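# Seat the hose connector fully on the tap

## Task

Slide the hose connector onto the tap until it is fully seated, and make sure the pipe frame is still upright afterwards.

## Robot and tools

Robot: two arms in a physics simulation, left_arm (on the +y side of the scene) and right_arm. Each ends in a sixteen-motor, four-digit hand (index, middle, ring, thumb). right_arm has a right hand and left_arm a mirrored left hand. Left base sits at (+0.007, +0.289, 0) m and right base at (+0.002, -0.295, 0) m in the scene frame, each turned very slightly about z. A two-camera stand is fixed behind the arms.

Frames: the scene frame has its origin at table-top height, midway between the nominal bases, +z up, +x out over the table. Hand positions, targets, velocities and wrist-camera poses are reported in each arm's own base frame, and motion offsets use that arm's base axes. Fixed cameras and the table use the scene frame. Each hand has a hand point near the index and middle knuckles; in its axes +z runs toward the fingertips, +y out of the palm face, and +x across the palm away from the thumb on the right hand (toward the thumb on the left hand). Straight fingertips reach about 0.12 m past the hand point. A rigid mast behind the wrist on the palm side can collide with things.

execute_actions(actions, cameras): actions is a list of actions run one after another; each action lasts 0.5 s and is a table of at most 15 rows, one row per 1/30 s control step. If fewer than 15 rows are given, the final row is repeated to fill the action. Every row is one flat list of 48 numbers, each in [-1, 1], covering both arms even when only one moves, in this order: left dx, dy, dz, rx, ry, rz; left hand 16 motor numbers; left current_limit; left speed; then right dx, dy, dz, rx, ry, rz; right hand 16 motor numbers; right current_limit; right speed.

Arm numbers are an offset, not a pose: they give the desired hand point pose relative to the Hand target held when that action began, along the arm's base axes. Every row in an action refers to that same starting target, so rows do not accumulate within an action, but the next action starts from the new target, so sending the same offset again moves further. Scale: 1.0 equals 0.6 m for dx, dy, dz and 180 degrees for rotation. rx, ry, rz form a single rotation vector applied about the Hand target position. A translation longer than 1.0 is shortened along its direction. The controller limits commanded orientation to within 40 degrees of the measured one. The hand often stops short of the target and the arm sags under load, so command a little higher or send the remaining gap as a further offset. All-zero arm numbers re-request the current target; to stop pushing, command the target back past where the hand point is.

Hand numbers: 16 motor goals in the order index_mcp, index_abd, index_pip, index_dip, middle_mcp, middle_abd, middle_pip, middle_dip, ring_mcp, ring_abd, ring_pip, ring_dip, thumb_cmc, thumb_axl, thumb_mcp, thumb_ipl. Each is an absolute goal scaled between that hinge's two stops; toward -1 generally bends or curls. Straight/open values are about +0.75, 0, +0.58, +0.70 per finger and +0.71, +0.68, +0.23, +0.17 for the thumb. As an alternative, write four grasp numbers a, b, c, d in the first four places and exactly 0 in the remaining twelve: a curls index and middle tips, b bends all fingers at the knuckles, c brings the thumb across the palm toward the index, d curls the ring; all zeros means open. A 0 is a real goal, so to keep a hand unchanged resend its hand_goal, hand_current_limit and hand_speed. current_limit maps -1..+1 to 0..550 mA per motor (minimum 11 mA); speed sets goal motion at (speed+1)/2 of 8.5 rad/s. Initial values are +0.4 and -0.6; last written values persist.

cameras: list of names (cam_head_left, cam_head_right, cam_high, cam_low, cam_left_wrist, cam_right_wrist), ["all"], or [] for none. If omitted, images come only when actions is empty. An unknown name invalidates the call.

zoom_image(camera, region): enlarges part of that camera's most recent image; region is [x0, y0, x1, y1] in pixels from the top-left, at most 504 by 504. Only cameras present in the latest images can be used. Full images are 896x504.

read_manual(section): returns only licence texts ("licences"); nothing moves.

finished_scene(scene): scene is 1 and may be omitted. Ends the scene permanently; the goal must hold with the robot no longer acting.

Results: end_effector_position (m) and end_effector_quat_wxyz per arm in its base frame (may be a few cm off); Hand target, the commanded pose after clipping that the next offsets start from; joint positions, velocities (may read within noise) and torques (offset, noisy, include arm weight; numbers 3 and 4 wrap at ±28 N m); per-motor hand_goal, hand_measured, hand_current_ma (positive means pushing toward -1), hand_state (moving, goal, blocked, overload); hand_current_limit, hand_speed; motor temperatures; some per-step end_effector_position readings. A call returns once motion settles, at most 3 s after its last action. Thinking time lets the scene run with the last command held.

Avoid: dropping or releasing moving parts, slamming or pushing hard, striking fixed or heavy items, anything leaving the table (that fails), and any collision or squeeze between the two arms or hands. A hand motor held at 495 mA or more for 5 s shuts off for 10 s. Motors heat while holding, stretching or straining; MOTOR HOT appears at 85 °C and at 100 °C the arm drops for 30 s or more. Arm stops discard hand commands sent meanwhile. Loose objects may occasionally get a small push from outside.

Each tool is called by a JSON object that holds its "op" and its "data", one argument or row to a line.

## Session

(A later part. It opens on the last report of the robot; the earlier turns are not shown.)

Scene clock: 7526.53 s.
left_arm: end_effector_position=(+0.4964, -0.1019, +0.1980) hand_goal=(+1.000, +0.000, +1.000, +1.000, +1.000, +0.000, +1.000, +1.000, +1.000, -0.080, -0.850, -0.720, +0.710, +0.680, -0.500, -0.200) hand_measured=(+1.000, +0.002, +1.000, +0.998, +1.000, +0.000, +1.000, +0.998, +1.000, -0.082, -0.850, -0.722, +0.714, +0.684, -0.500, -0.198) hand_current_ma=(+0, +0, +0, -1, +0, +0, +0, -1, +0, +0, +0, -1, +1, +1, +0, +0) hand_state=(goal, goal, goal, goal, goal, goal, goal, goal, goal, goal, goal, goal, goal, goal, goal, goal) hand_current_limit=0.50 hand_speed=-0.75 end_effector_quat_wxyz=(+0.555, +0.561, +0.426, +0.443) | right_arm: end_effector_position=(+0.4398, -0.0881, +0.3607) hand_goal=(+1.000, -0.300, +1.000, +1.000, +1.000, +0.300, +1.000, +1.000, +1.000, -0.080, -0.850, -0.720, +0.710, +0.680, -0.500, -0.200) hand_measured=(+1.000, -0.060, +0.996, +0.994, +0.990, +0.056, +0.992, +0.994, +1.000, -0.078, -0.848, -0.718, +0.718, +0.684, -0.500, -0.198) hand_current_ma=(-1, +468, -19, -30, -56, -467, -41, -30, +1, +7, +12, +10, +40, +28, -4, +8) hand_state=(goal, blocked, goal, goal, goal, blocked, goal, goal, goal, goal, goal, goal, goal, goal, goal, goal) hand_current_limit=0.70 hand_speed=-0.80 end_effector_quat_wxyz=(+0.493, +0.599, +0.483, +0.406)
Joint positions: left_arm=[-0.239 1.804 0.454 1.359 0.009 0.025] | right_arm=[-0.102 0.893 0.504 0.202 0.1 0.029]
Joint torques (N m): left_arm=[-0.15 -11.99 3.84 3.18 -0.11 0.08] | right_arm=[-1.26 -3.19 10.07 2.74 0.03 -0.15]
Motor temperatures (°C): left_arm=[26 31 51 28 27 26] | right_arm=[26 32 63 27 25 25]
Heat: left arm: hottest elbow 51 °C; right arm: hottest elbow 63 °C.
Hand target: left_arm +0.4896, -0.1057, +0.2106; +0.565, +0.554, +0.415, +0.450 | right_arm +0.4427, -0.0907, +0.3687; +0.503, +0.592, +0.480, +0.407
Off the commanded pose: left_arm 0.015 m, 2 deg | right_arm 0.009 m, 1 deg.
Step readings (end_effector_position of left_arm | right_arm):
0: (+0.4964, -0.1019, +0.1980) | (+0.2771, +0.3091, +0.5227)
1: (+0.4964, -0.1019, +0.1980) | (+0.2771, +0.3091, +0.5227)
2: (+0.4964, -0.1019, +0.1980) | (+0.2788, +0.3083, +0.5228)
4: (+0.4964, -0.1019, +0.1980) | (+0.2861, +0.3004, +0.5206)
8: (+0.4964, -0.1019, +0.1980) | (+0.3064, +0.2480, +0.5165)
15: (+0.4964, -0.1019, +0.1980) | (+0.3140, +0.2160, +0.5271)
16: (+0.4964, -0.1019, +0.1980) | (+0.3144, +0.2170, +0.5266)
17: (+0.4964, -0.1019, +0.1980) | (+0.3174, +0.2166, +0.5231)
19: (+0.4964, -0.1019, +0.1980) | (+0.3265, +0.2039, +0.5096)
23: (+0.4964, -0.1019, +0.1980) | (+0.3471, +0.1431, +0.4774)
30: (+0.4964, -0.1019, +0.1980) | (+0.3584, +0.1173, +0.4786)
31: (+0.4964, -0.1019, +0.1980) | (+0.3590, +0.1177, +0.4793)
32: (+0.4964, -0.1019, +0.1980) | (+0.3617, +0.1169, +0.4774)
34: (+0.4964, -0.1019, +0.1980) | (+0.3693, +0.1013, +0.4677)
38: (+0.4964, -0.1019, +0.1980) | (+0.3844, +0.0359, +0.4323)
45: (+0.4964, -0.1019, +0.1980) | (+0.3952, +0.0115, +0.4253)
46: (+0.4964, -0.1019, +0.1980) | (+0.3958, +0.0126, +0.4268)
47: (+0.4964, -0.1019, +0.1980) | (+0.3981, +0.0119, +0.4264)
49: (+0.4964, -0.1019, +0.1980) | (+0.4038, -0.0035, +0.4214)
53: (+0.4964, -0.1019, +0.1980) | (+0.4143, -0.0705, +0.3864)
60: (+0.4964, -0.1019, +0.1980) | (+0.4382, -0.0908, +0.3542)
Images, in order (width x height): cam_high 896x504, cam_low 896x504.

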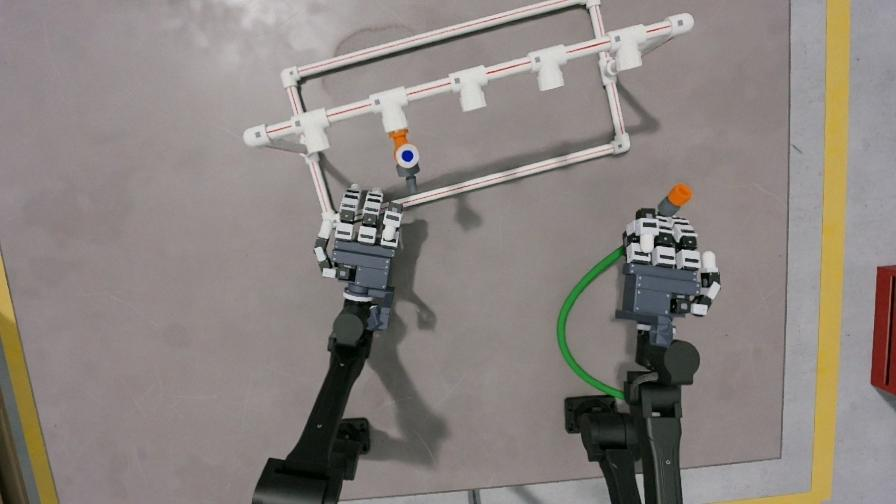

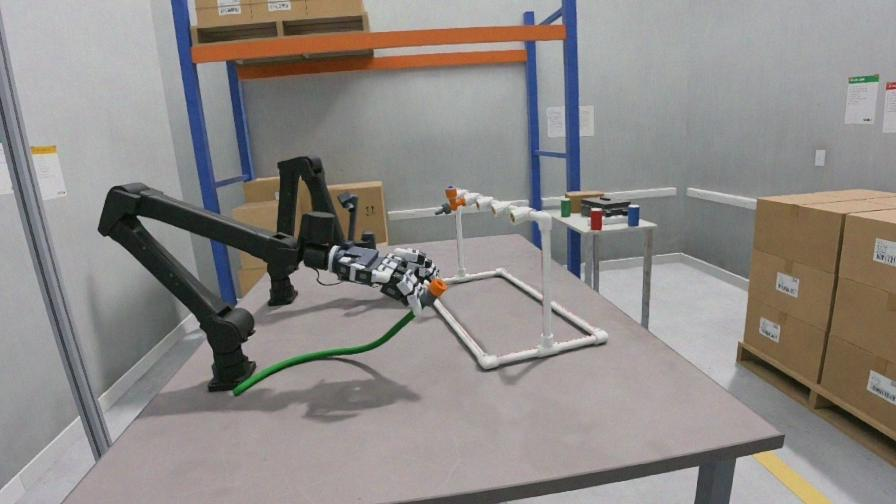

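{"op": "execute_actions", "data": {
  "actions": [
    [[0,0,0,0,0,0, 1.0,0.0,1.0,1.0, 1.0,0.0,1.0,1.0, 1.0,-0.08,-0.85,-0.72, 0.71,0.68,-0.5,-0.2, 0.5,-0.75, 0.05,-0.09,-0.08,0,0,-0.03, 1.0,-0.3,1.0,1.0, 1.0,0.3,1.0,1.0, 1.0,-0.08,-0.85,-0.72, 0.71,0.68,-0.5,-0.2, 0.7,-0.8]],
    [[0,0,0,0,0,0, 1.0,0.0,1.0,1.0, 1.0,0.0,1.0,1.0, 1.0,-0.08,-0.85,-0.72, 0.71,0.68,-0.5,-0.2, 0.5,-0.75, 0.04,-0.06,-0.09,0,0,-0.03, 1.0,-0.3,1.0,1.0, 1.0,0.3,1.0,1.0, 1.0,-0.08,-0.85,-0.72, 0.71,0.68,-0.5,-0.2, 0.7,-0.8]],
    [[0,0,0,0,0,0, 1.0,0.0,1.0,1.0, 1.0,0.0,1.0,1.0, 1.0,-0.08,-0.85,-0.72, 0.71,0.68,-0.5,-0.2, 0.5,-0.75, 0.03,-0.03,-0.08,0,0,0, 1.0,-0.3,1.0,1.0, 1.0,0.3,1.0,1.0, 1.0,-0.08,-0.85,-0.72, 0.71,0.68,-0.5,-0.2, 0.7,-0.8]]
  ],
  "cameras": ["cam_high","cam_low"]
}}

Scene clock: 7550.60 s.
left_arm: end_effector_position=(+0.4964, -0.1019, +0.1980) hand_goal=(+1.000, +0.000, +1.000, +1.000, +1.000, +0.000, +1.000, +1.000, +1.000, -0.080, -0.850, -0.720, +0.710, +0.680, -0.500, -0.200) hand_measured=(+1.000, +0.002, +1.000, +0.998, +1.000, +0.000, +1.000, +0.998, +1.000, -0.082, -0.850, -0.722, +0.714, +0.684, -0.500, -0.198) hand_current_ma=(+0, +0, +0, -1, +0, +0, +0, -1, +0, +0, +0, -1, +1, +1, +0, +0) hand_state=(goal, goal, goal, goal, goal, goal, goal, goal, goal, goal, goal, goal, goal, goal, goal, goal) hand_current_limit=0.50 hand_speed=-0.75 end_effector_quat_wxyz=(+0.555, +0.561, +0.426, +0.443) | right_arm: end_effector_position=(+0.5045, -0.1906, +0.2036) hand_goal=(+1.000, -0.300, +1.000, +1.000, +1.000, +0.300, +1.000, +1.000, +1.000, -0.080, -0.850, -0.720, +0.710, +0.680, -0.500, -0.200) hand_measured=(+1.000, -0.064, +1.000, +1.000, +0.994, +0.056, +0.996, +0.998, +1.000, -0.078, -0.848, -0.718, +0.718, +0.686, -0.500, -0.198) hand_current_ma=(-1, +468, +1, +1, -34, -467, -22, -7, +1, +7, +12, +9, +40, +30, -4, +8) hand_state=(goal, blocked, goal, goal, goal, blocked, goal, goal, goal, goal, goal, goal, goal, goal, goal, goal) hand_current_limit=0.70 hand_speed=-0.80 end_effector_quat_wxyz=(+0.522, +0.646, +0.431, +0.352)
Joint positions: left_arm=[-0.239 1.804 0.454 1.359 0.009 0.025] | right_arm=[-0.28 1.594 0.522 0.863 0.107 0.027]
Joint torques (N m): left_arm=[-0.32 -11.81 3.86 3.14 -0.09 0.08] | right_arm=[-1.44 -8.29 8.24 2.85 0.05 -0.13]
Motor temperatures (°C): left_arm=[26 32 50 28 27 26] | right_arm=[26 32 59 27 25 25]
Heat: left arm: hottest elbow 50 °C; right arm: hottest elbow 59 °C.
Hand target: left_arm +0.4896, -0.1057, +0.2106; +0.565, +0.554, +0.415, +0.450 | right_arm +0.5147, -0.1986, +0.2186; +0.539, +0.635, +0.422, +0.358
Off the commanded pose: left_arm 0.015 m, 2 deg | right_arm 0.020 m, 3 deg.
Step readings (end_effector_position of left_arm | right_arm):
0: (+0.4964, -0.1019, +0.1980) | (+0.4398, -0.0881, +0.3608)
1: (+0.4964, -0.1019, +0.1980) | (+0.4398, -0.0880, +0.3610)
2: (+0.4964, -0.1019, +0.1980) | (+0.4407, -0.0893, +0.3616)
4: (+0.4964, -0.1019, +0.1980) | (+0.4454, -0.0989, +0.3598)
8: (+0.4964, -0.1019, +0.1980) | (+0.4593, -0.1314, +0.3308)
15: (+0.4964, -0.1019, +0.1980) | (+0.4701, -0.1439, +0.3079)
16: (+0.4964, -0.1019, +0.1980) | (+0.4700, -0.1438, +0.3093)
17: (+0.4964, -0.1019, +0.1980) | (+0.4702, -0.1445, +0.3114)
19: (+0.4964, -0.1019, +0.1980) | (+0.4726, -0.1503, +0.3092)
23: (+0.4964, -0.1019, +0.1980) | (+0.4838, -0.1671, +0.2720)
30: (+0.4964, -0.1019, +0.1980) | (+0.4904, -0.1752, +0.2438)
31: (+0.4964, -0.1019, +0.1980) | (+0.4902, -0.1752, +0.2454)
32: (+0.4964, -0.1019, +0.1980) | (+0.4903, -0.1754, +0.2475)
34: (+0.4964, -0.1019, +0.1980) | (+0.4931, -0.1767, +0.2464)
38: (+0.4964, -0.1019, +0.1980) | (+0.5016, -0.1861, +0.2163)
45: (+0.4964, -0.1019, +0.1980) | (+0.5040, -0.1906, +0.2014)
Images, in order (width x height): cam_high 896x504, cam_low 896x504.

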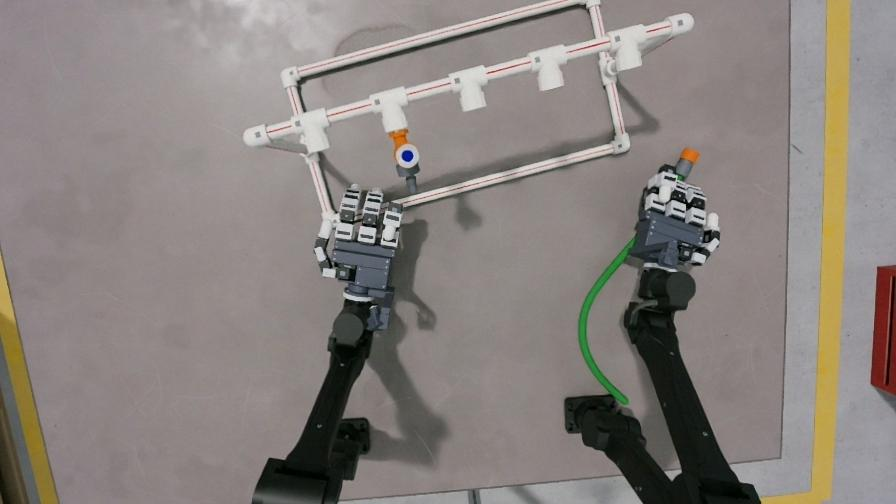

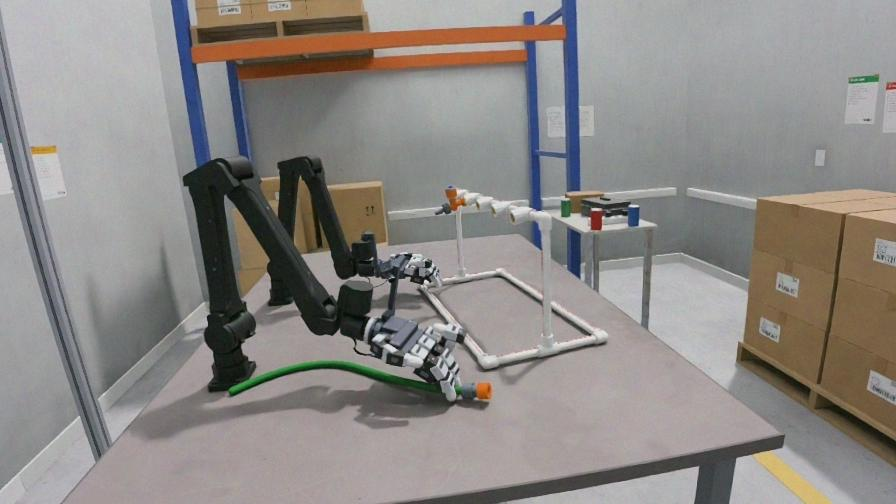

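{"op": "execute_actions", "data": {
  "actions": [
    [[0,0,0,0,0,0, 1.0,0.0,1.0,1.0, 1.0,0.0,1.0,1.0, 1.0,-0.08,-0.85,-0.72, 0.71,0.68,-0.5,-0.2, 0.5,-0.75, 0.0,0.0,-0.02,0,0,0, 1.0,-0.3,1.0,1.0, 1.0,0.3,1.0,1.0, 1.0,-0.08,-0.85,-0.72, 0.71,0.68,-0.5,-0.2, 0.7,-0.8]],
    [[0,0,0,0,0,0, 1.0,0.0,1.0,1.0, 1.0,0.0,1.0,1.0, 1.0,-0.08,-0.85,-0.72, 0.71,0.68,-0.5,-0.2, 0.5,-0.75, 0,0,0,0,0,0, 1.0,0.0,1.0,1.0, 1.0,0.0,1.0,1.0, 1.0,-0.08,-0.85,-0.72, 0.71,0.68,-0.5,-0.2, 0.5,-0.92]],
    [[0,0,0,0,0,0, 1.0,0.0,1.0,1.0, 1.0,0.0,1.0,1.0, 1.0,-0.08,-0.85,-0.72, 0.71,0.68,-0.5,-0.2, 0.5,-0.75, 0.0,0,0,0,0,0, 1.0,0.17,1.0,1.0, 1.0,-0.17,1.0,1.0, 1.0,-0.08,-0.85,-0.72, 0.71,0.68,-0.5,-0.2, 0.5,-0.9]]
  ],
  "cameras": ["cam_high","cam_low"]
}}

{"op": "zoom_image", "data": {
  "camera": "cam_high",
  "region": [560, 120, 740, 280]
}}

Scene clock: 7562.07 s.
left_arm: end_effector_position=(+0.4964, -0.1019, +0.1980) hand_goal=(+1.000, +0.000, +1.000, +1.000, +1.000, +0.000, +1.000, +1.000, +1.000, -0.080, -0.850, -0.720, +0.710, +0.680, -0.500, -0.200) hand_measured=(+1.000, +0.002, +1.000, +0.998, +1.000, +0.000, +1.000, +0.998, +1.000, -0.082, -0.850, -0.722, +0.714, +0.684, -0.500, -0.198) hand_current_ma=(+0, +0, +0, -1, +0, +0, +0, -1, +0, +0, +0, -1, +1, +1, +0, +0) hand_state=(goal, goal, goal, goal, goal, goal, goal, goal, goal, goal, goal, goal, goal, goal, goal, goal) hand_current_limit=0.50 hand_speed=-0.75 end_effector_quat_wxyz=(+0.555, +0.561, +0.426, +0.443) | right_arm: end_effector_position=(+0.5053, -0.1913, +0.1974) hand_goal=(+1.000, +0.170, +1.000, +1.000, +1.000, -0.170, +1.000, +1.000, +1.000, -0.080, -0.850, -0.720, +0.710, +0.680, -0.500, -0.200) hand_measured=(+1.000, +0.166, +0.998, +1.000, +1.000, -0.166, +0.998, +0.998, +1.000, -0.078, -0.848, -0.718, +0.718, +0.686, -0.500, -0.198) hand_current_ma=(-1, -15, -9, -1, +0, +16, -8, -7, +1, +7, +12, +9, +40, +30, -4, +8) hand_state=(goal, goal, goal, goal, goal, goal, goal, goal, goal, goal, goal, goal, goal, goal, goal, goal) hand_current_limit=0.50 hand_speed=-0.90 end_effector_quat_wxyz=(+0.527, +0.643, +0.429, +0.354)
Joint positions: left_arm=[-0.239 1.804 0.454 1.359 0.009 0.025] | right_arm=[-0.281 1.631 0.522 0.911 0.107 0.025]
Joint torques (N m): left_arm=[-0.32 -11.87 3.74 3.18 -0.11 0.07] | right_arm=[-1.38 -8.12 7.72 2.74 0.03 -0.11]
Motor temperatures (°C): left_arm=[26 32 49 28 27 26] | right_arm=[26 32 57 27 25 25]
Heat: left arm: hottest elbow 49 °C; right arm: hottest elbow 57 °C.
Hand target: left_arm +0.4896, -0.1057, +0.2106; +0.565, +0.554, +0.415, +0.450 | right_arm +0.5146, -0.1987, +0.2066; +0.539, +0.635, +0.422, +0.358
Off the commanded pose: left_arm 0.015 m, 2 deg | right_arm 0.015 m, 2 deg.
Step readings (end_effector_position of left_arm | right_arm):
0: (+0.4964, -0.1019, +0.1980) | (+0.5045, -0.1906, +0.2036)
1: (+0.4964, -0.1019, +0.1980) | (+0.5045, -0.1906, +0.2037)
2: (+0.4964, -0.1019, +0.1980) | (+0.5044, -0.1906, +0.2039)
4: (+0.4964, -0.1019, +0.1980) | (+0.5046, -0.1907, +0.2042)
8: (+0.4964, -0.1019, +0.1980) | (+0.5055, -0.1909, +0.1975)
15: (+0.4964, -0.1019, +0.1980) | (+0.5055, -0.1909, +0.1973)
16: (+0.4964, -0.1019, +0.1980) | (+0.5055, -0.1909, +0.1973)
17: (+0.4964, -0.1019, +0.1980) | (+0.5055, -0.1909, +0.1973)
19: (+0.4964, -0.1019, +0.1980) | (+0.5055, -0.1909, +0.1973)
23: (+0.4964, -0.1019, +0.1980) | (+0.5055, -0.1909, +0.1974)
30: (+0.4964, -0.1019, +0.1980) | (+0.5055, -0.1909, +0.1976)
31: (+0.4964, -0.1019, +0.1980) | (+0.5055, -0.1909, +0.1976)
32: (+0.4964, -0.1019, +0.1980) | (+0.5055, -0.1908, +0.1976)
34: (+0.4964, -0.1019, +0.1980) | (+0.5055, -0.1910, +0.1976)
38: (+0.4964, -0.1019, +0.1980) | (+0.5053, -0.1913, +0.1974)
45: (+0.4964, -0.1019, +0.1980) | (+0.5053, -0.1913, +0.1974)
Images, in order (width x height): cam_high 896x504, cam_low 896x504.

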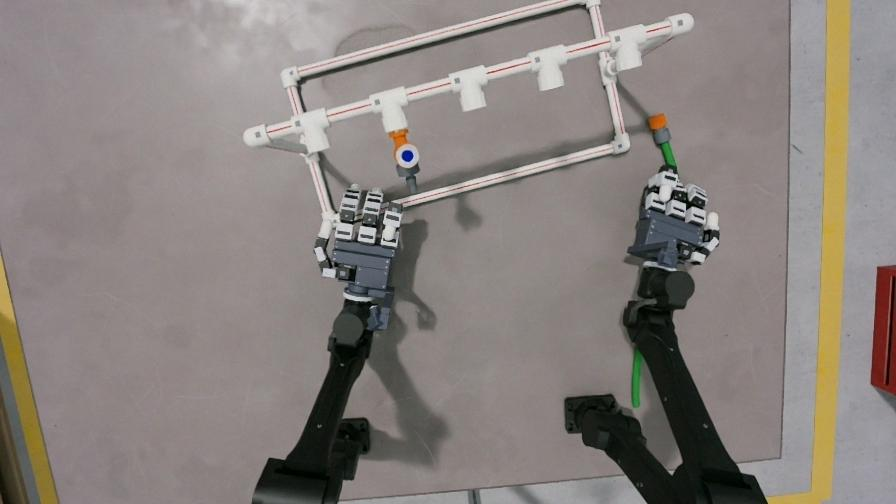

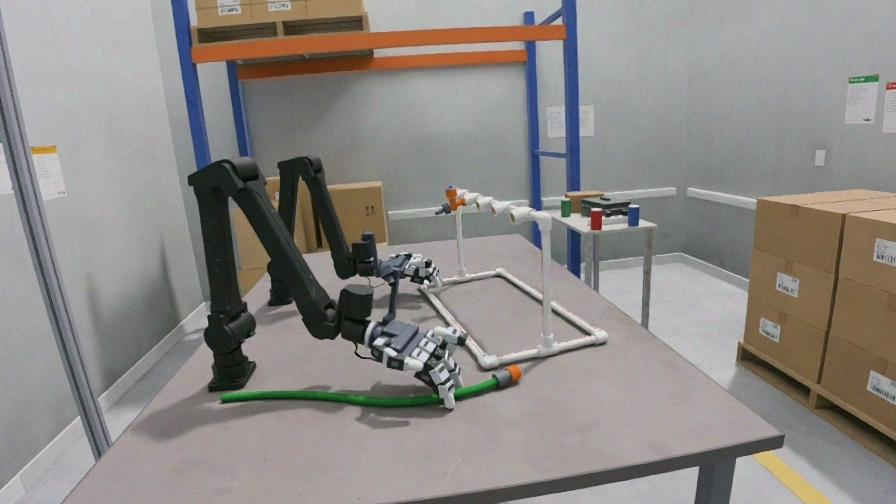

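Scaled by 2.800.

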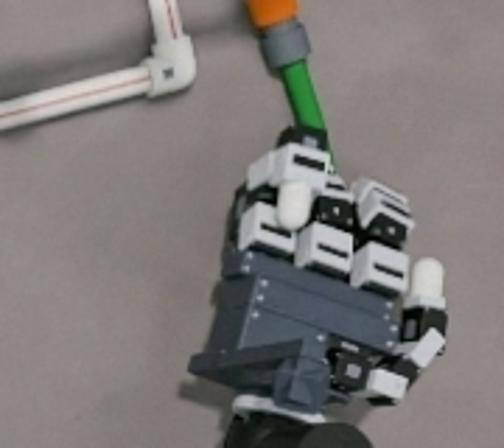

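{"op": "execute_actions", "data": {
  "actions": [
    [[-0.04,-0.015,0,0,0,0.02, 1.0,0.0,1.0,1.0, 1.0,0.0,1.0,1.0, 1.0,-0.08,-0.85,-0.72, 0.71,0.68,-0.5,-0.2, 0.75,-0.75, 0.0,0.0,0.07,0,0,0, 1.0,0.17,1.0,1.0, 1.0,-0.17,1.0,1.0, 1.0,-0.08,-0.85,-0.72, 0.71,0.68,-0.5,-0.2, 0.4,-0.8]],
    [[-0.06,-0.025,0,0,0,0.03, 1.0,0.0,1.0,1.0, 1.0,0.0,1.0,1.0, 1.0,-0.08,-0.85,-0.72, 0.71,0.68,-0.5,-0.2, 0.75,-0.75, 0,0,0.06,0,0,0, 1.0,0.17,1.0,1.0, 1.0,-0.17,1.0,1.0, 1.0,-0.08,-0.85,-0.72, 0.71,0.68,-0.5,-0.2, 0.4,-0.8]]
  ],
  "cameras": ["cam_high","cam_low"]
}}

Scene clock: 7580.40 s.
left_arm: end_effector_position=(+0.4360, -0.1278, +0.1996) hand_goal=(+1.000, +0.000, +1.000, +1.000, +1.000, +0.000, +1.000, +1.000, +1.000, -0.080, -0.850, -0.720, +0.710, +0.680, -0.500, -0.200) hand_measured=(+1.000, +0.002, +1.000, +0.998, +1.000, +0.000, +1.000, +0.998, +1.000, -0.082, -0.850, -0.722, +0.714, +0.684, -0.500, -0.198) hand_current_ma=(+0, +0, +0, -1, +0, +0, +0, -1, +0, +0, +0, -1, +1, +1, +0, +0) hand_state=(goal, goal, goal, goal, goal, goal, goal, goal, goal, goal, goal, goal, goal, goal, goal, goal) hand_current_limit=0.75 hand_speed=-0.75 end_effector_quat_wxyz=(+0.520, +0.525, +0.467, +0.485) | right_arm: end_effector_position=(+0.5045, -0.1911, +0.2609) hand_goal=(+1.000, +0.170, +1.000, +1.000, +1.000, -0.170, +1.000, +1.000, +1.000, -0.080, -0.850, -0.720, +0.710, +0.680, -0.500, -0.200) hand_measured=(+1.000, +0.166, +0.998, +1.000, +1.000, -0.166, +0.998, +0.998, +1.000, -0.078, -0.848, -0.718, +0.718, +0.686, -0.500, -0.198) hand_current_ma=(+0, -15, -8, -4, +0, +15, -7, -7, +1, +7, +12, +9, +40, +30, -4, +8) hand_state=(goal, goal, goal, goal, goal, goal, goal, goal, goal, goal, goal, goal, goal, goal, goal, goal) hand_current_limit=0.40 hand_speed=-0.80 end_effector_quat_wxyz=(+0.525, +0.644, +0.431, +0.352)
Joint positions: left_arm=[-0.465 1.767 0.347 1.433 -0.372 0.029] | right_arm=[-0.281 1.414 0.563 0.648 0.107 0.024]
Joint torques (N m): left_arm=[-0.15 -10.75 3.12 3.1 -0.08 0.2] | right_arm=[-1.38 -8.82 10.37 1.59 0.04 -0.11]
Heat: left arm: hottest elbow 48 °C; right arm: hottest elbow 54 °C.
Hand target: left_arm +0.4297, -0.1297, +0.2106; +0.528, +0.519, +0.457, +0.493 | right_arm +0.5146, -0.1987, +0.2845; +0.539, +0.635, +0.422, +0.358
Off the commanded pose: left_arm 0.013 m, 2 deg | right_arm 0.027 m, 2 deg.
Step readings (end_effector_position of left_arm | right_arm):
0: (+0.4964, -0.1019, +0.1980) | (+0.5053, -0.1913, +0.1974)
1: (+0.4963, -0.1016, +0.1979) | (+0.5053, -0.1913, +0.1974)
2: (+0.4953, -0.0995, +0.1979) | (+0.5055, -0.1914, +0.1970)
4: (+0.4897, -0.0976, +0.1981) | (+0.5059, -0.1915, +0.1969)
8: (+0.4762, -0.1072, +0.1974) | (+0.5035, -0.1908, +0.2125)
15: (+0.4724, -0.1135, +0.1987) | (+0.5044, -0.1910, +0.2298)
16: (+0.4723, -0.1127, +0.1987) | (+0.5045, -0.1911, +0.2290)
17: (+0.4704, -0.1097, +0.1988) | (+0.5048, -0.1912, +0.2278)
19: (+0.4619, -0.1059, +0.1990) | (+0.5046, -0.1911, +0.2262)
23: (+0.4423, -0.1191, +0.1977) | (+0.5014, -0.1902, +0.2418)
30: (+0.4361, -0.1285, +0.1994) | (+0.5042, -0.1910, +0.2627)
Images, in order (width x height): cam_high 896x504, cam_low 896x504.

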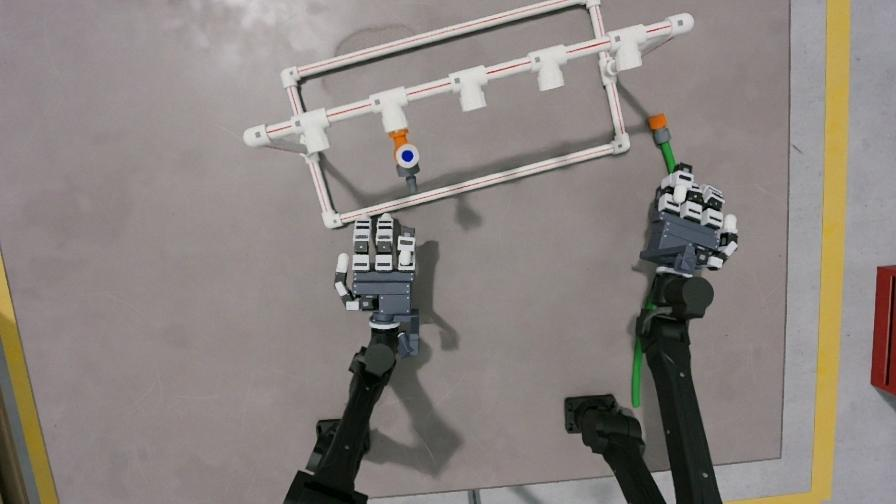

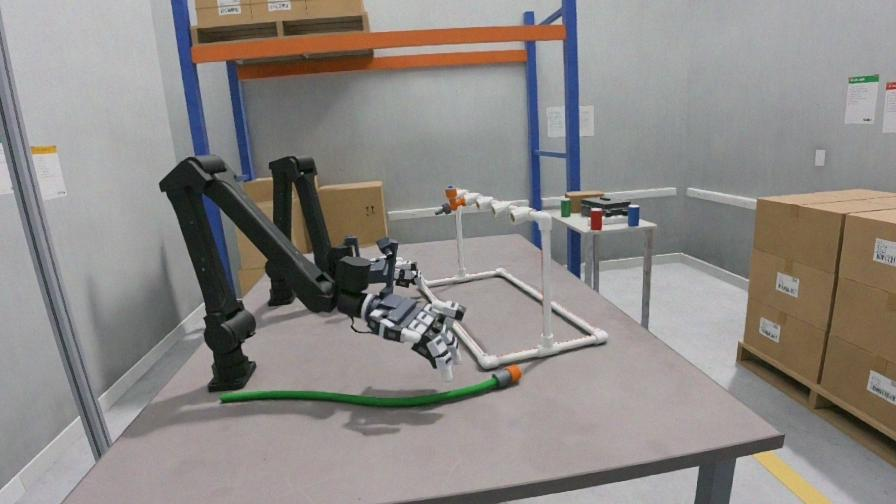

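{"op": "execute_actions", "data": {
  "actions": [
    [[0.04,0.03,0.05,0,0,0, 1.0,0.0,1.0,1.0, 1.0,0.0,1.0,1.0, 1.0,-0.08,-0.85,-0.72, 0.71,0.68,-0.5,-0.2, 0.5,-0.75, 0.0,0.0,0.0,0,0,0, 1.0,0.17,1.0,1.0, 1.0,-0.17,1.0,1.0, 1.0,-0.08,-0.85,-0.72, 0.71,0.68,-0.5,-0.2, 0.4,-0.8]],
    [[0.08,0.03,0,0,0,0, 1.0,0.0,1.0,1.0, 1.0,0.0,1.0,1.0, 1.0,-0.08,-0.85,-0.72, 0.71,0.68,-0.5,-0.2, 0.5,-0.75, 0,0,0.0,0,0,0, 1.0,0.17,1.0,1.0, 1.0,-0.17,1.0,1.0, 1.0,-0.08,-0.85,-0.72, 0.71,0.68,-0.5,-0.2, 0.4,-0.8]],
    [[0.0,0.0,-0.06,0,0,0, 1.0,0.0,1.0,1.0, 1.0,0.0,1.0,1.0, 1.0,-0.08,-0.85,-0.72, 0.71,0.68,-0.5,-0.2, 0.5,-0.75, 0,0,0.0,0,0,0, 1.0,0.17,1.0,1.0, 1.0,-0.17,1.0,1.0, 1.0,-0.08,-0.85,-0.72, 0.71,0.68,-0.5,-0.2, 0.4,-0.8]],
    [[0.0,0.0,-0.035,0,0,0, 1.0,0.0,1.0,1.0, 1.0,0.0,1.0,1.0, 1.0,-0.08,-0.85,-0.72, 0.71,0.68,-0.5,-0.2, 0.5,-0.75, 0,0,0.0,0,0,0, 1.0,0.17,1.0,1.0, 1.0,-0.17,1.0,1.0, 1.0,-0.08,-0.85,-0.72, 0.71,0.68,-0.5,-0.2, 0.4,-0.8]]
  ],
  "cameras": ["cam_high","cam_low"]
}}

{"op": "zoom_image", "data": {
  "camera": "cam_low",
  "region": [360, 210, 480, 300]
}}

{"op": "zoom_image", "data": {
  "camera": "cam_high",
  "region": [290, 170, 440, 270]
}}

Scene clock: 7607.17 s.
left_arm: end_effector_position=(+0.4942, -0.0911, +0.1698) hand_goal=(+1.000, +0.000, +1.000, +1.000, +1.000, +0.000, +1.000, +1.000, +1.000, -0.080, -0.850, -0.720, +0.710, +0.680, -0.500, -0.200) hand_measured=(+1.000, +0.000, +1.000, +0.998, +1.000, +0.000, +1.000, +1.000, +1.000, -0.082, -0.850, -0.722, +0.714, +0.684, -0.500, -0.198) hand_current_ma=(+0, +0, +0, -1, +0, +0, +0, +0, +0, +0, +0, -1, +1, +1, +0, +0) hand_state=(goal, goal, goal, goal, goal, goal, goal, goal, goal, goal, goal, goal, goal, goal, goal, goal) hand_current_limit=0.50 hand_speed=-0.75 end_effector_quat_wxyz=(+0.514, +0.534, +0.469, +0.481) | right_arm: end_effector_position=(+0.5045, -0.1911, +0.2609) hand_goal=(+1.000, +0.170, +1.000, +1.000, +1.000, -0.170, +1.000, +1.000, +1.000, -0.080, -0.850, -0.720, +0.710, +0.680, -0.500, -0.200) hand_measured=(+1.000, +0.166, +0.998, +1.000, +1.000, -0.166, +0.998, +0.998, +1.000, -0.078, -0.848, -0.718, +0.718, +0.686, -0.500, -0.198) hand_current_ma=(+0, -15, -8, -4, +0, +15, -7, -7, +1, +7, +12, +9, +40, +30, -4, +8) hand_state=(goal, goal, goal, goal, goal, goal, goal, goal, goal, goal, goal, goal, goal, goal, goal, goal) hand_current_limit=0.40 hand_speed=-0.80 end_effector_quat_wxyz=(+0.525, +0.644, +0.431, +0.352)
Joint positions: left_arm=[-0.285 1.908 0.46 1.439 -0.188 0.03] | right_arm=[-0.281 1.414 0.563 0.648 0.107 0.024]
Joint torques (N m): left_arm=[0.67 -10.4 6.09 3.08 0.07 0.12] | right_arm=[-1.32 -8.76 10.36 1.59 0.05 -0.11]
Heat: left arm: hottest elbow 47 °C; right arm: hottest elbow 53 °C.
Hand target: left_arm +0.5016, -0.0937, +0.1836; +0.528, +0.519, +0.457, +0.493 | right_arm +0.5146, -0.1987, +0.2845; +0.539, +0.635, +0.422, +0.358
Off the commanded pose: left_arm 0.016 m, 3 deg | right_arm 0.027 m, 2 deg.
Step readings (end_effector_position of left_arm | right_arm):
0: (+0.4360, -0.1278, +0.1996) | (+0.5045, -0.1911, +0.2609)
1: (+0.4359, -0.1280, +0.1998) | (+0.5045, -0.1911, +0.2609)
2: (+0.4364, -0.1293, +0.2006) | (+0.5045, -0.1911, +0.2609)
4: (+0.4390, -0.1294, +0.2047) | (+0.5045, -0.1911, +0.2609)
8: (+0.4423, -0.1157, +0.2258) | (+0.5045, -0.1911, +0.2609)
15: (+0.4451, -0.1095, +0.2298) | (+0.5045, -0.1911, +0.2609)
16: (+0.4454, -0.1099, +0.2292) | (+0.5045, -0.1911, +0.2609)
17: (+0.4470, -0.1105, +0.2284) | (+0.5045, -0.1911, +0.2609)
19: (+0.4546, -0.1101, +0.2274) | (+0.5045, -0.1911, +0.2609)
23: (+0.4781, -0.0945, +0.2301) | (+0.5045, -0.1911, +0.2609)
30: (+0.4885, -0.0893, +0.2304) | (+0.5045, -0.1911, +0.2609)
31: (+0.4887, -0.0893, +0.2296) | (+0.5045, -0.1911, +0.2609)
32: (+0.4888, -0.0894, +0.2282) | (+0.5045, -0.1911, +0.2609)
34: (+0.4893, -0.0896, +0.2219) | (+0.5045, -0.1911, +0.2609)
38: (+0.4928, -0.0906, +0.1917) | (+0.5045, -0.1911, +0.2609)
45: (+0.4930, -0.0907, +0.1819) | (+0.5045, -0.1911, +0.2609)
46: (+0.4930, -0.0907, +0.1829) | (+0.5045, -0.1911, +0.2609)
47: (+0.4928, -0.0906, +0.1843) | (+0.5045, -0.1911, +0.2609)
49: (+0.4925, -0.0905, +0.1858) | (+0.5045, -0.1911, +0.2609)
53: (+0.4946, -0.0912, +0.1752) | (+0.5045, -0.1911, +0.2609)
60: (+0.4943, -0.0911, +0.1694) | (+0.5045, -0.1911, +0.2609)
Images, in order (width x height): cam_high 896x504, cam_low 896x504.

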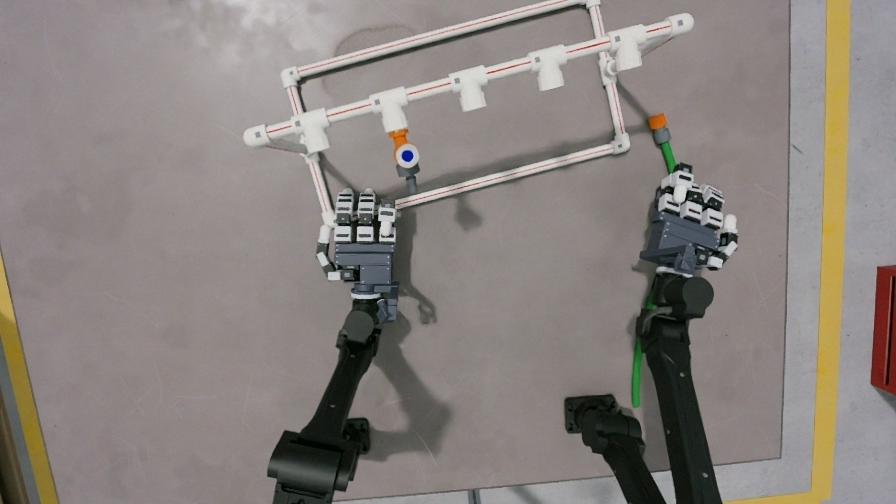

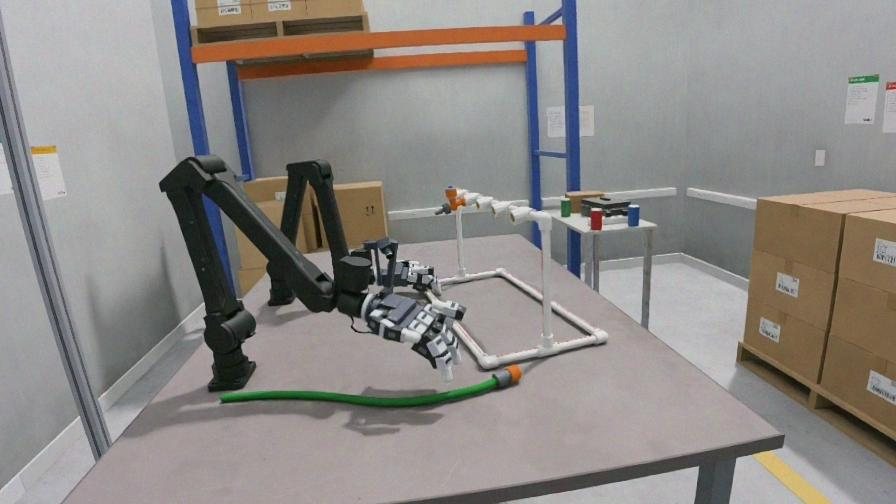

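Scaled by 4.200.

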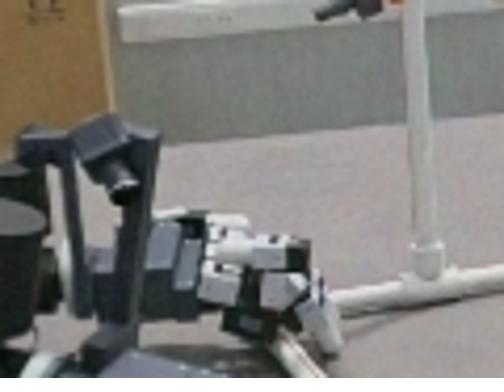

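Scaled by 3.360.

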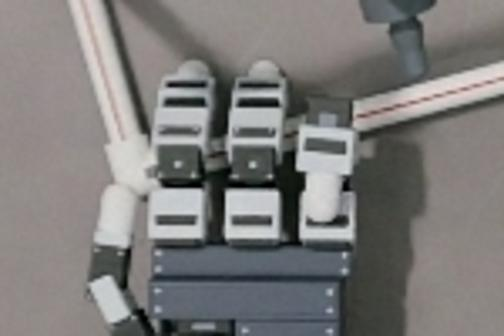

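{"op": "execute_actions", "data": {
  "actions": [
    [[-0.06,-0.02,0,0,0,0.01, 1.0,0.0,1.0,1.0, 1.0,0.0,1.0,1.0, 1.0,-0.08,-0.85,-0.72, 0.71,0.68,-0.5,-0.2, 0.75,-0.75, 0.0,0.0,0.0,0,0,0, 1.0,0.17,1.0,1.0, 1.0,-0.17,1.0,1.0, 1.0,-0.08,-0.85,-0.72, 0.71,0.68,-0.5,-0.2, 0.4,-0.8]],
    [[-0.05,-0.03,0,0,0,0.03, 1.0,0.0,1.0,1.0, 1.0,0.0,1.0,1.0, 1.0,-0.08,-0.85,-0.72, 0.71,0.68,-0.5,-0.2, 0.75,-0.75, 0,0,0.0,0,0,0, 1.0,0.17,1.0,1.0, 1.0,-0.17,1.0,1.0, 1.0,-0.08,-0.85,-0.72, 0.71,0.68,-0.5,-0.2, 0.4,-0.8]]
  ],
  "cameras": ["cam_high","cam_low"]
}}

Scene clock: 7618.67 s.
left_arm: end_effector_position=(+0.4430, -0.1181, +0.1775) hand_goal=(+1.000, +0.000, +1.000, +1.000, +1.000, +0.000, +1.000, +1.000, +1.000, -0.080, -0.850, -0.720, +0.710, +0.680, -0.500, -0.200) hand_measured=(+1.000, +0.002, +0.998, +0.998, +0.976, +0.010, +0.976, +0.988, +1.000, -0.082, -0.850, -0.722, +0.714, +0.684, -0.500, -0.198) hand_current_ma=(+0, +0, +0, -1, -26, +5, -23, -8, +0, +0, +0, -1, +1, +1, +0, +0) hand_state=(goal, goal, goal, goal, blocked, goal, blocked, goal, goal, goal, goal, goal, goal, goal, goal, goal) hand_current_limit=0.75 hand_speed=-0.75 end_effector_quat_wxyz=(+0.490, +0.488, +0.497, +0.524) | right_arm: end_effector_position=(+0.5045, -0.1911, +0.2609) hand_goal=(+1.000, +0.170, +1.000, +1.000, +1.000, -0.170, +1.000, +1.000, +1.000, -0.080, -0.850, -0.720, +0.710, +0.680, -0.500, -0.200) hand_measured=(+1.000, +0.166, +0.998, +1.000, +1.000, -0.166, +0.998, +0.998, +1.000, -0.078, -0.848, -0.718, +0.718, +0.686, -0.500, -0.198) hand_current_ma=(+0, -15, -8, -4, +0, +15, -7, -7, +1, +7, +12, +9, +40, +30, -4, +8) hand_state=(goal, goal, goal, goal, goal, goal, goal, goal, goal, goal, goal, goal, goal, goal, goal, goal) hand_current_limit=0.40 hand_speed=-0.80 end_effector_quat_wxyz=(+0.525, +0.644, +0.431, +0.352)
Joint positions: left_arm=[-0.489 1.907 0.401 1.541 -0.531 0.042] | right_arm=[-0.281 1.414 0.563 0.648 0.107 0.024]
Joint torques (N m): left_arm=[-0.38 -11.4 1.88 2.66 -0.05 0.17] | right_arm=[-1.32 -8.82 10.37 1.61 0.05 -0.11]
Motor temperatures (°C): left_arm=[26 32 47 28 27 26] | right_arm=[26 32 52 27 25 25]
Heat: left arm: hottest elbow 47 °C; right arm: hottest elbow 52 °C.
Hand target: left_arm +0.4357, -0.1238, +0.1835; +0.496, +0.490, +0.488, +0.525 | right_arm +0.5146, -0.1987, +0.2845; +0.539, +0.635, +0.422, +0.358
Off the commanded pose: left_arm 0.011 m, 1 deg | right_arm 0.027 m, 2 deg.
Step readings (end_effector_position of left_arm | right_arm):
0: (+0.4942, -0.0911, +0.1698) | (+0.5045, -0.1911, +0.2609)
1: (+0.4942, -0.0907, +0.1699) | (+0.5045, -0.1911, +0.2609)
2: (+0.4935, -0.0894, +0.1709) | (+0.5045, -0.1911, +0.2609)
4: (+0.4899, -0.0882, +0.1743) | (+0.5045, -0.1911, +0.2609)
8: (+0.4777, -0.0974, +0.1748) | (+0.5045, -0.1911, +0.2609)
15: (+0.4719, -0.1036, +0.1749) | (+0.5045, -0.1911, +0.2609)
16: (+0.4718, -0.1029, +0.1750) | (+0.5045, -0.1911, +0.2609)
17: (+0.4697, -0.1005, +0.1752) | (+0.5045, -0.1911, +0.2609)
19: (+0.4622, -0.0975, +0.1753) | (+0.5045, -0.1911, +0.2609)
23: (+0.4485, -0.1102, +0.1759) | (+0.5045, -0.1911, +0.2609)
30: (+0.4432, -0.1182, +0.1774) | (+0.5045, -0.1911, +0.2609)
Images, in order (width x height): cam_high 896x504, cam_low 896x504.

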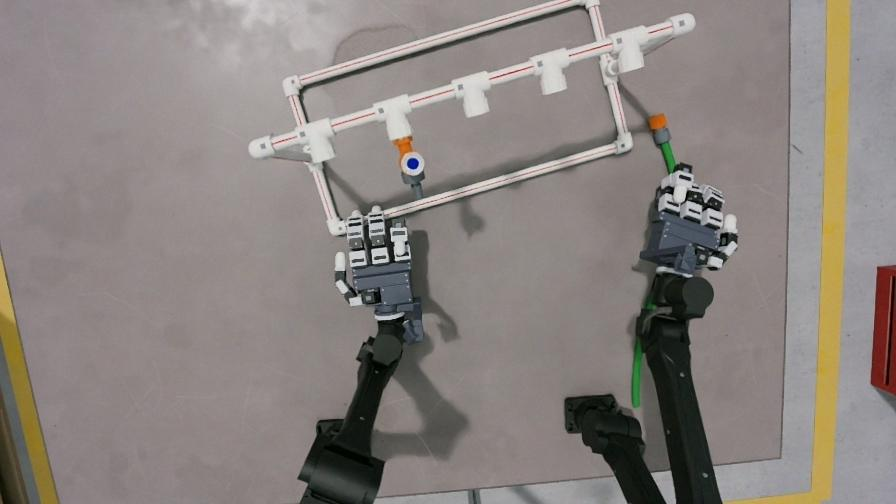

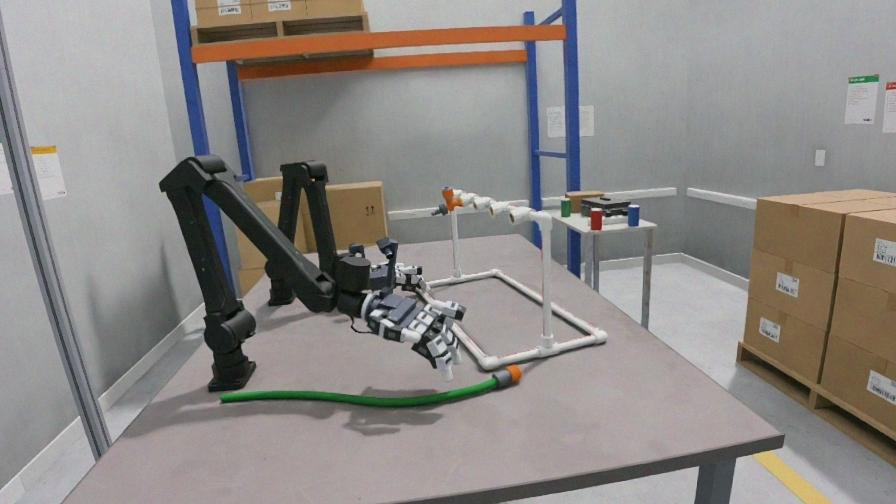

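{"op": "execute_actions", "data": {
  "actions": [],
  "cameras": ["cam_high", "cam_low"]
}}

Scene clock: 7657.77 s.
left_arm: end_effector_position=(+0.4430, -0.1181, +0.1775) hand_goal=(+1.000, +0.000, +1.000, +1.000, +1.000, +0.000, +1.000, +1.000, +1.000, -0.080, -0.850, -0.720, +0.710, +0.680, -0.500, -0.200) hand_measured=(+1.000, +0.002, +0.998, +0.998, +0.976, +0.010, +0.976, +0.988, +1.000, -0.082, -0.850, -0.722, +0.714, +0.684, -0.500, -0.198) hand_current_ma=(+0, +0, +0, -1, -26, +5, -23, -8, +0, +0, +0, -1, +1, +1, +0, +0) hand_state=(goal, goal, goal, goal, blocked, goal, blocked, goal, goal, goal, goal, goal, goal, goal, goal, goal) hand_current_limit=0.75 hand_speed=-0.75 end_effector_quat_wxyz=(+0.490, +0.488, +0.497, +0.524) | right_arm: end_effector_position=(+0.5045, -0.1911, +0.2609) hand_goal=(+1.000, +0.170, +1.000, +1.000, +1.000, -0.170, +1.000, +1.000, +1.000, -0.080, -0.850, -0.720, +0.710, +0.680, -0.500, -0.200) hand_measured=(+1.000, +0.166, +0.998, +1.000, +1.000, -0.166, +0.998, +0.998, +1.000, -0.078, -0.848, -0.718, +0.718, +0.686, -0.500, -0.198) hand_current_ma=(+0, -15, -8, -4, +0, +15, -7, -7, +1, +7, +12, +9, +40, +30, -4, +8) hand_state=(goal, goal, goal, goal, goal, goal, goal, goal, goal, goal, goal, goal, goal, goal, goal, goal) hand_current_limit=0.40 hand_speed=-0.80 end_effector_quat_wxyz=(+0.525, +0.644, +0.431, +0.352)
Joint positions: left_arm=[-0.489 1.907 0.401 1.541 -0.531 0.042] | right_arm=[-0.281 1.414 0.563 0.648 0.107 0.024]
Joint velocities: within noise
Joint torques (N m): left_arm=[-0.79 -11.28 1.89 2.67 -0.04 0.15] | right_arm=[-1.38 -8.82 10.36 1.61 0.05 -0.11]
Motor temperatures (°C): left_arm=[26 32 46 27 27 26] | right_arm=[26 32 52 27 25 25]
Heat: left arm: hottest elbow 46 °C; right arm: hottest elbow 52 °C.
Hand target: left_arm +0.4357, -0.1238, +0.1835; +0.496, +0.490, +0.488, +0.525 | right_arm +0.5146, -0.1987, +0.2845; +0.539, +0.635, +0.422, +0.358
Off the commanded pose: left_arm 0.011 m, 1 deg | right_arm 0.027 m, 2 deg.
Images, in order (width x height): cam_high 896x504, cam_low 896x504.

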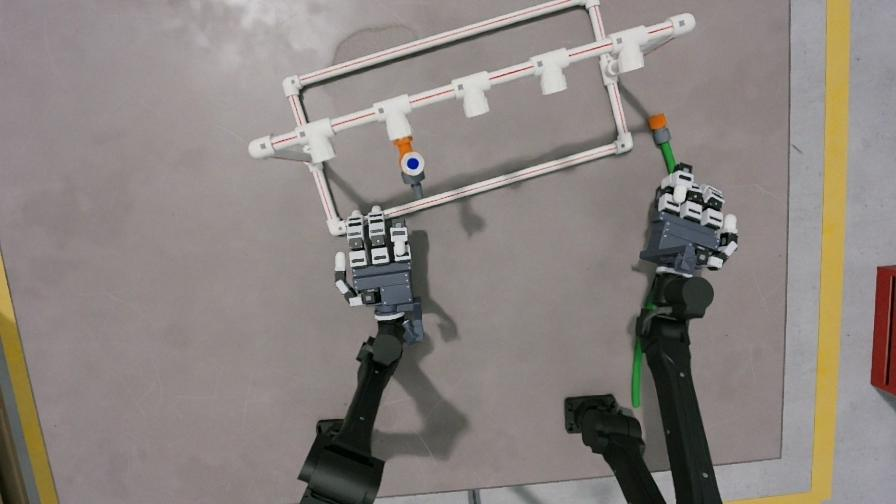

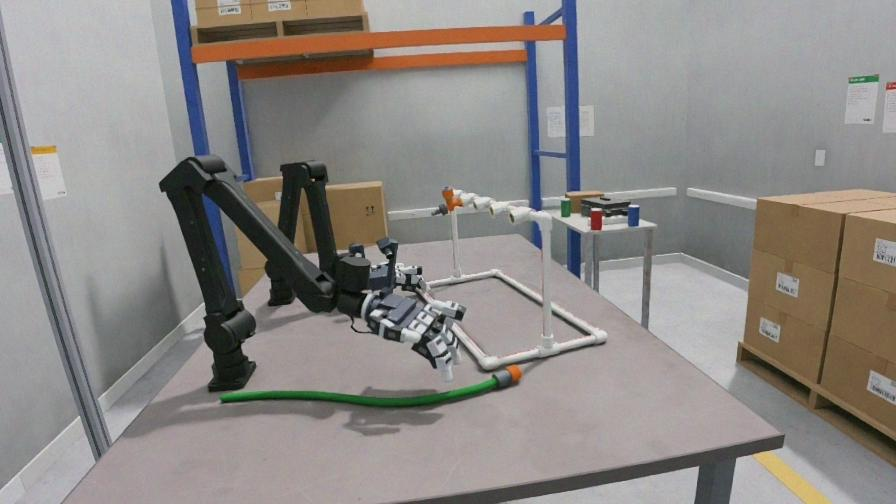

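{"op": "execute_actions", "data": {
  "actions": [
    [[-0.05,-0.035,0,0,0,0.02, 1.0,0.0,1.0,1.0, 1.0,0.0,1.0,1.0, 1.0,-0.08,-0.85,-0.72, 0.71,0.68,-0.5,-0.2, 0.75,-0.75, 0,0,0,0,0,0, 1.0,0.17,1.0,1.0, 1.0,-0.17,1.0,1.0, 1.0,-0.08,-0.85,-0.72, 0.71,0.68,-0.5,-0.2, 0.4,-0.8]],
    [[-0.05,-0.035,0,0,0,0.02, 1.0,0.0,1.0,1.0, 1.0,0.0,1.0,1.0, 1.0,-0.08,-0.85,-0.72, 0.71,0.68,-0.5,-0.2, 0.75,-0.75, 0,0,0,0,0,0, 1.0,0.17,1.0,1.0, 1.0,-0.17,1.0,1.0, 1.0,-0.08,-0.85,-0.72, 0.71,0.68,-0.5,-0.2, 0.4,-0.8]]
  ],
  "cameras": ["cam_high", "cam_low"]
}}

Scene clock: 7708.67 s.
left_arm: end_effector_position=(+0.3776, -0.1639, +0.1794) hand_goal=(+1.000, +0.000, +1.000, +1.000, +1.000, +0.000, +1.000, +1.000, +1.000, -0.080, -0.850, -0.720, +0.710, +0.680, -0.500, -0.200) hand_measured=(+1.000, +0.000, +1.000, +0.998, +1.000, +0.002, +0.998, +0.998, +1.000, -0.082, -0.850, -0.722, +0.714, +0.684, -0.500, -0.198) hand_current_ma=(+0, +0, +0, -1, +0, +0, +0, -1, +0, +0, +0, -1, +1, +1, +0, +0) hand_state=(goal, goal, goal, goal, goal, goal, goal, goal, goal, goal, goal, goal, goal, goal, goal, goal) hand_current_limit=0.75 hand_speed=-0.75 end_effector_quat_wxyz=(+0.459, +0.460, +0.525, +0.549) | right_arm: end_effector_position=(+0.5045, -0.1911, +0.2609) hand_goal=(+1.000, +0.170, +1.000, +1.000, +1.000, -0.170, +1.000, +1.000, +1.000, -0.080, -0.850, -0.720, +0.710, +0.680, -0.500, -0.200) hand_measured=(+1.000, +0.166, +0.998, +1.000, +1.000, -0.166, +0.998, +0.998, +1.000, -0.078, -0.848, -0.718, +0.718, +0.686, -0.500, -0.198) hand_current_ma=(+0, -15, -8, -4, +0, +15, -7, -7, +1, +7, +12, +9, +40, +30, -4, +8) hand_state=(goal, goal, goal, goal, goal, goal, goal, goal, goal, goal, goal, goal, goal, goal, goal, goal) hand_current_limit=0.40 hand_speed=-0.80 end_effector_quat_wxyz=(+0.525, +0.644, +0.431, +0.352)
Joint positions: left_arm=[-0.783 1.892 0.37 1.563 -0.938 0.056] | right_arm=[-0.281 1.414 0.563 0.648 0.107 0.024]
Joint torques (N m): left_arm=[0.44 -10.17 2.36 1.99 -0.06 0.17] | right_arm=[-1.32 -8.76 10.37 1.62 0.05 -0.11]
Heat: left arm: hottest elbow 44 °C; right arm: hottest elbow 52 °C.
Hand target: left_arm +0.3757, -0.1658, +0.1836; +0.462, +0.458, +0.518, +0.555 | right_arm +0.5146, -0.1987, +0.2845; +0.539, +0.635, +0.422, +0.358
Off the commanded pose: left_arm 0.005 m, 1 deg | right_arm 0.027 m, 2 deg.
joint sent to its limit (left arm) — joint 4 (wrist pitch), upper limit. The joint targets still meet the commanded pose.
Step readings (end_effector_position of left_arm | right_arm):
0: (+0.4430, -0.1181, +0.1775) | (+0.5045, -0.1911, +0.2609)
1: (+0.4428, -0.1175, +0.1775) | (+0.5045, -0.1911, +0.2609)
2: (+0.4410, -0.1160, +0.1780) | (+0.5045, -0.1911, +0.2609)
4: (+0.4334, -0.1176, +0.1800) | (+0.5045, -0.1911, +0.2609)
8: (+0.4179, -0.1337, +0.1835) | (+0.5045, -0.1911, +0.2609)
15: (+0.4099, -0.1436, +0.1823) | (+0.5045, -0.1911, +0.2609)
16: (+0.4096, -0.1429, +0.1822) | (+0.5045, -0.1911, +0.2609)
17: (+0.4073, -0.1414, +0.1820) | (+0.5045, -0.1911, +0.2609)
19: (+0.3990, -0.1393, +0.1808) | (+0.5045, -0.1911, +0.2609)
23: (+0.3841, -0.1567, +0.1795) | (+0.5045, -0.1911, +0.2609)
30: (+0.3777, -0.1642, +0.1794) | (+0.5045, -0.1911, +0.2609)
Images, in order (width x height): cam_high 896x504, cam_low 896x504.

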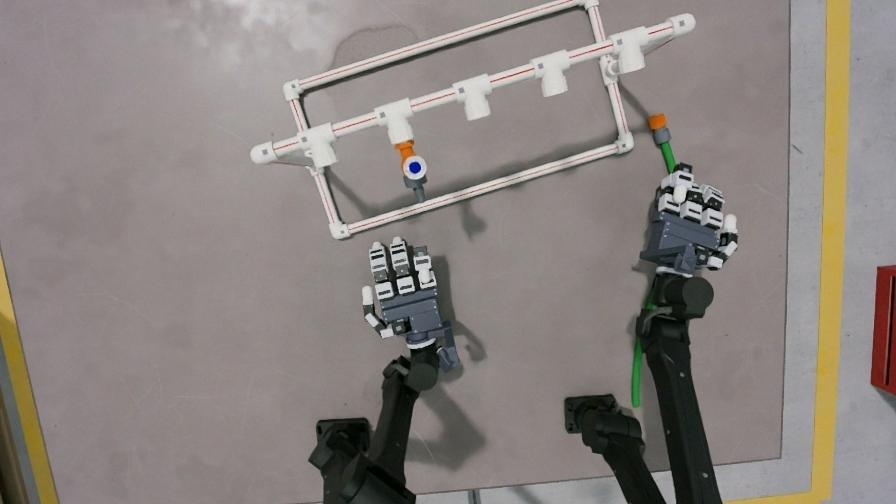

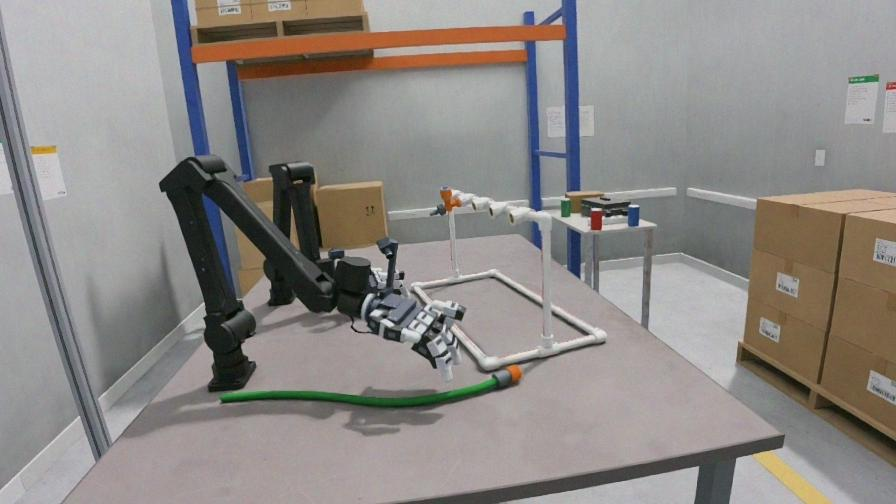

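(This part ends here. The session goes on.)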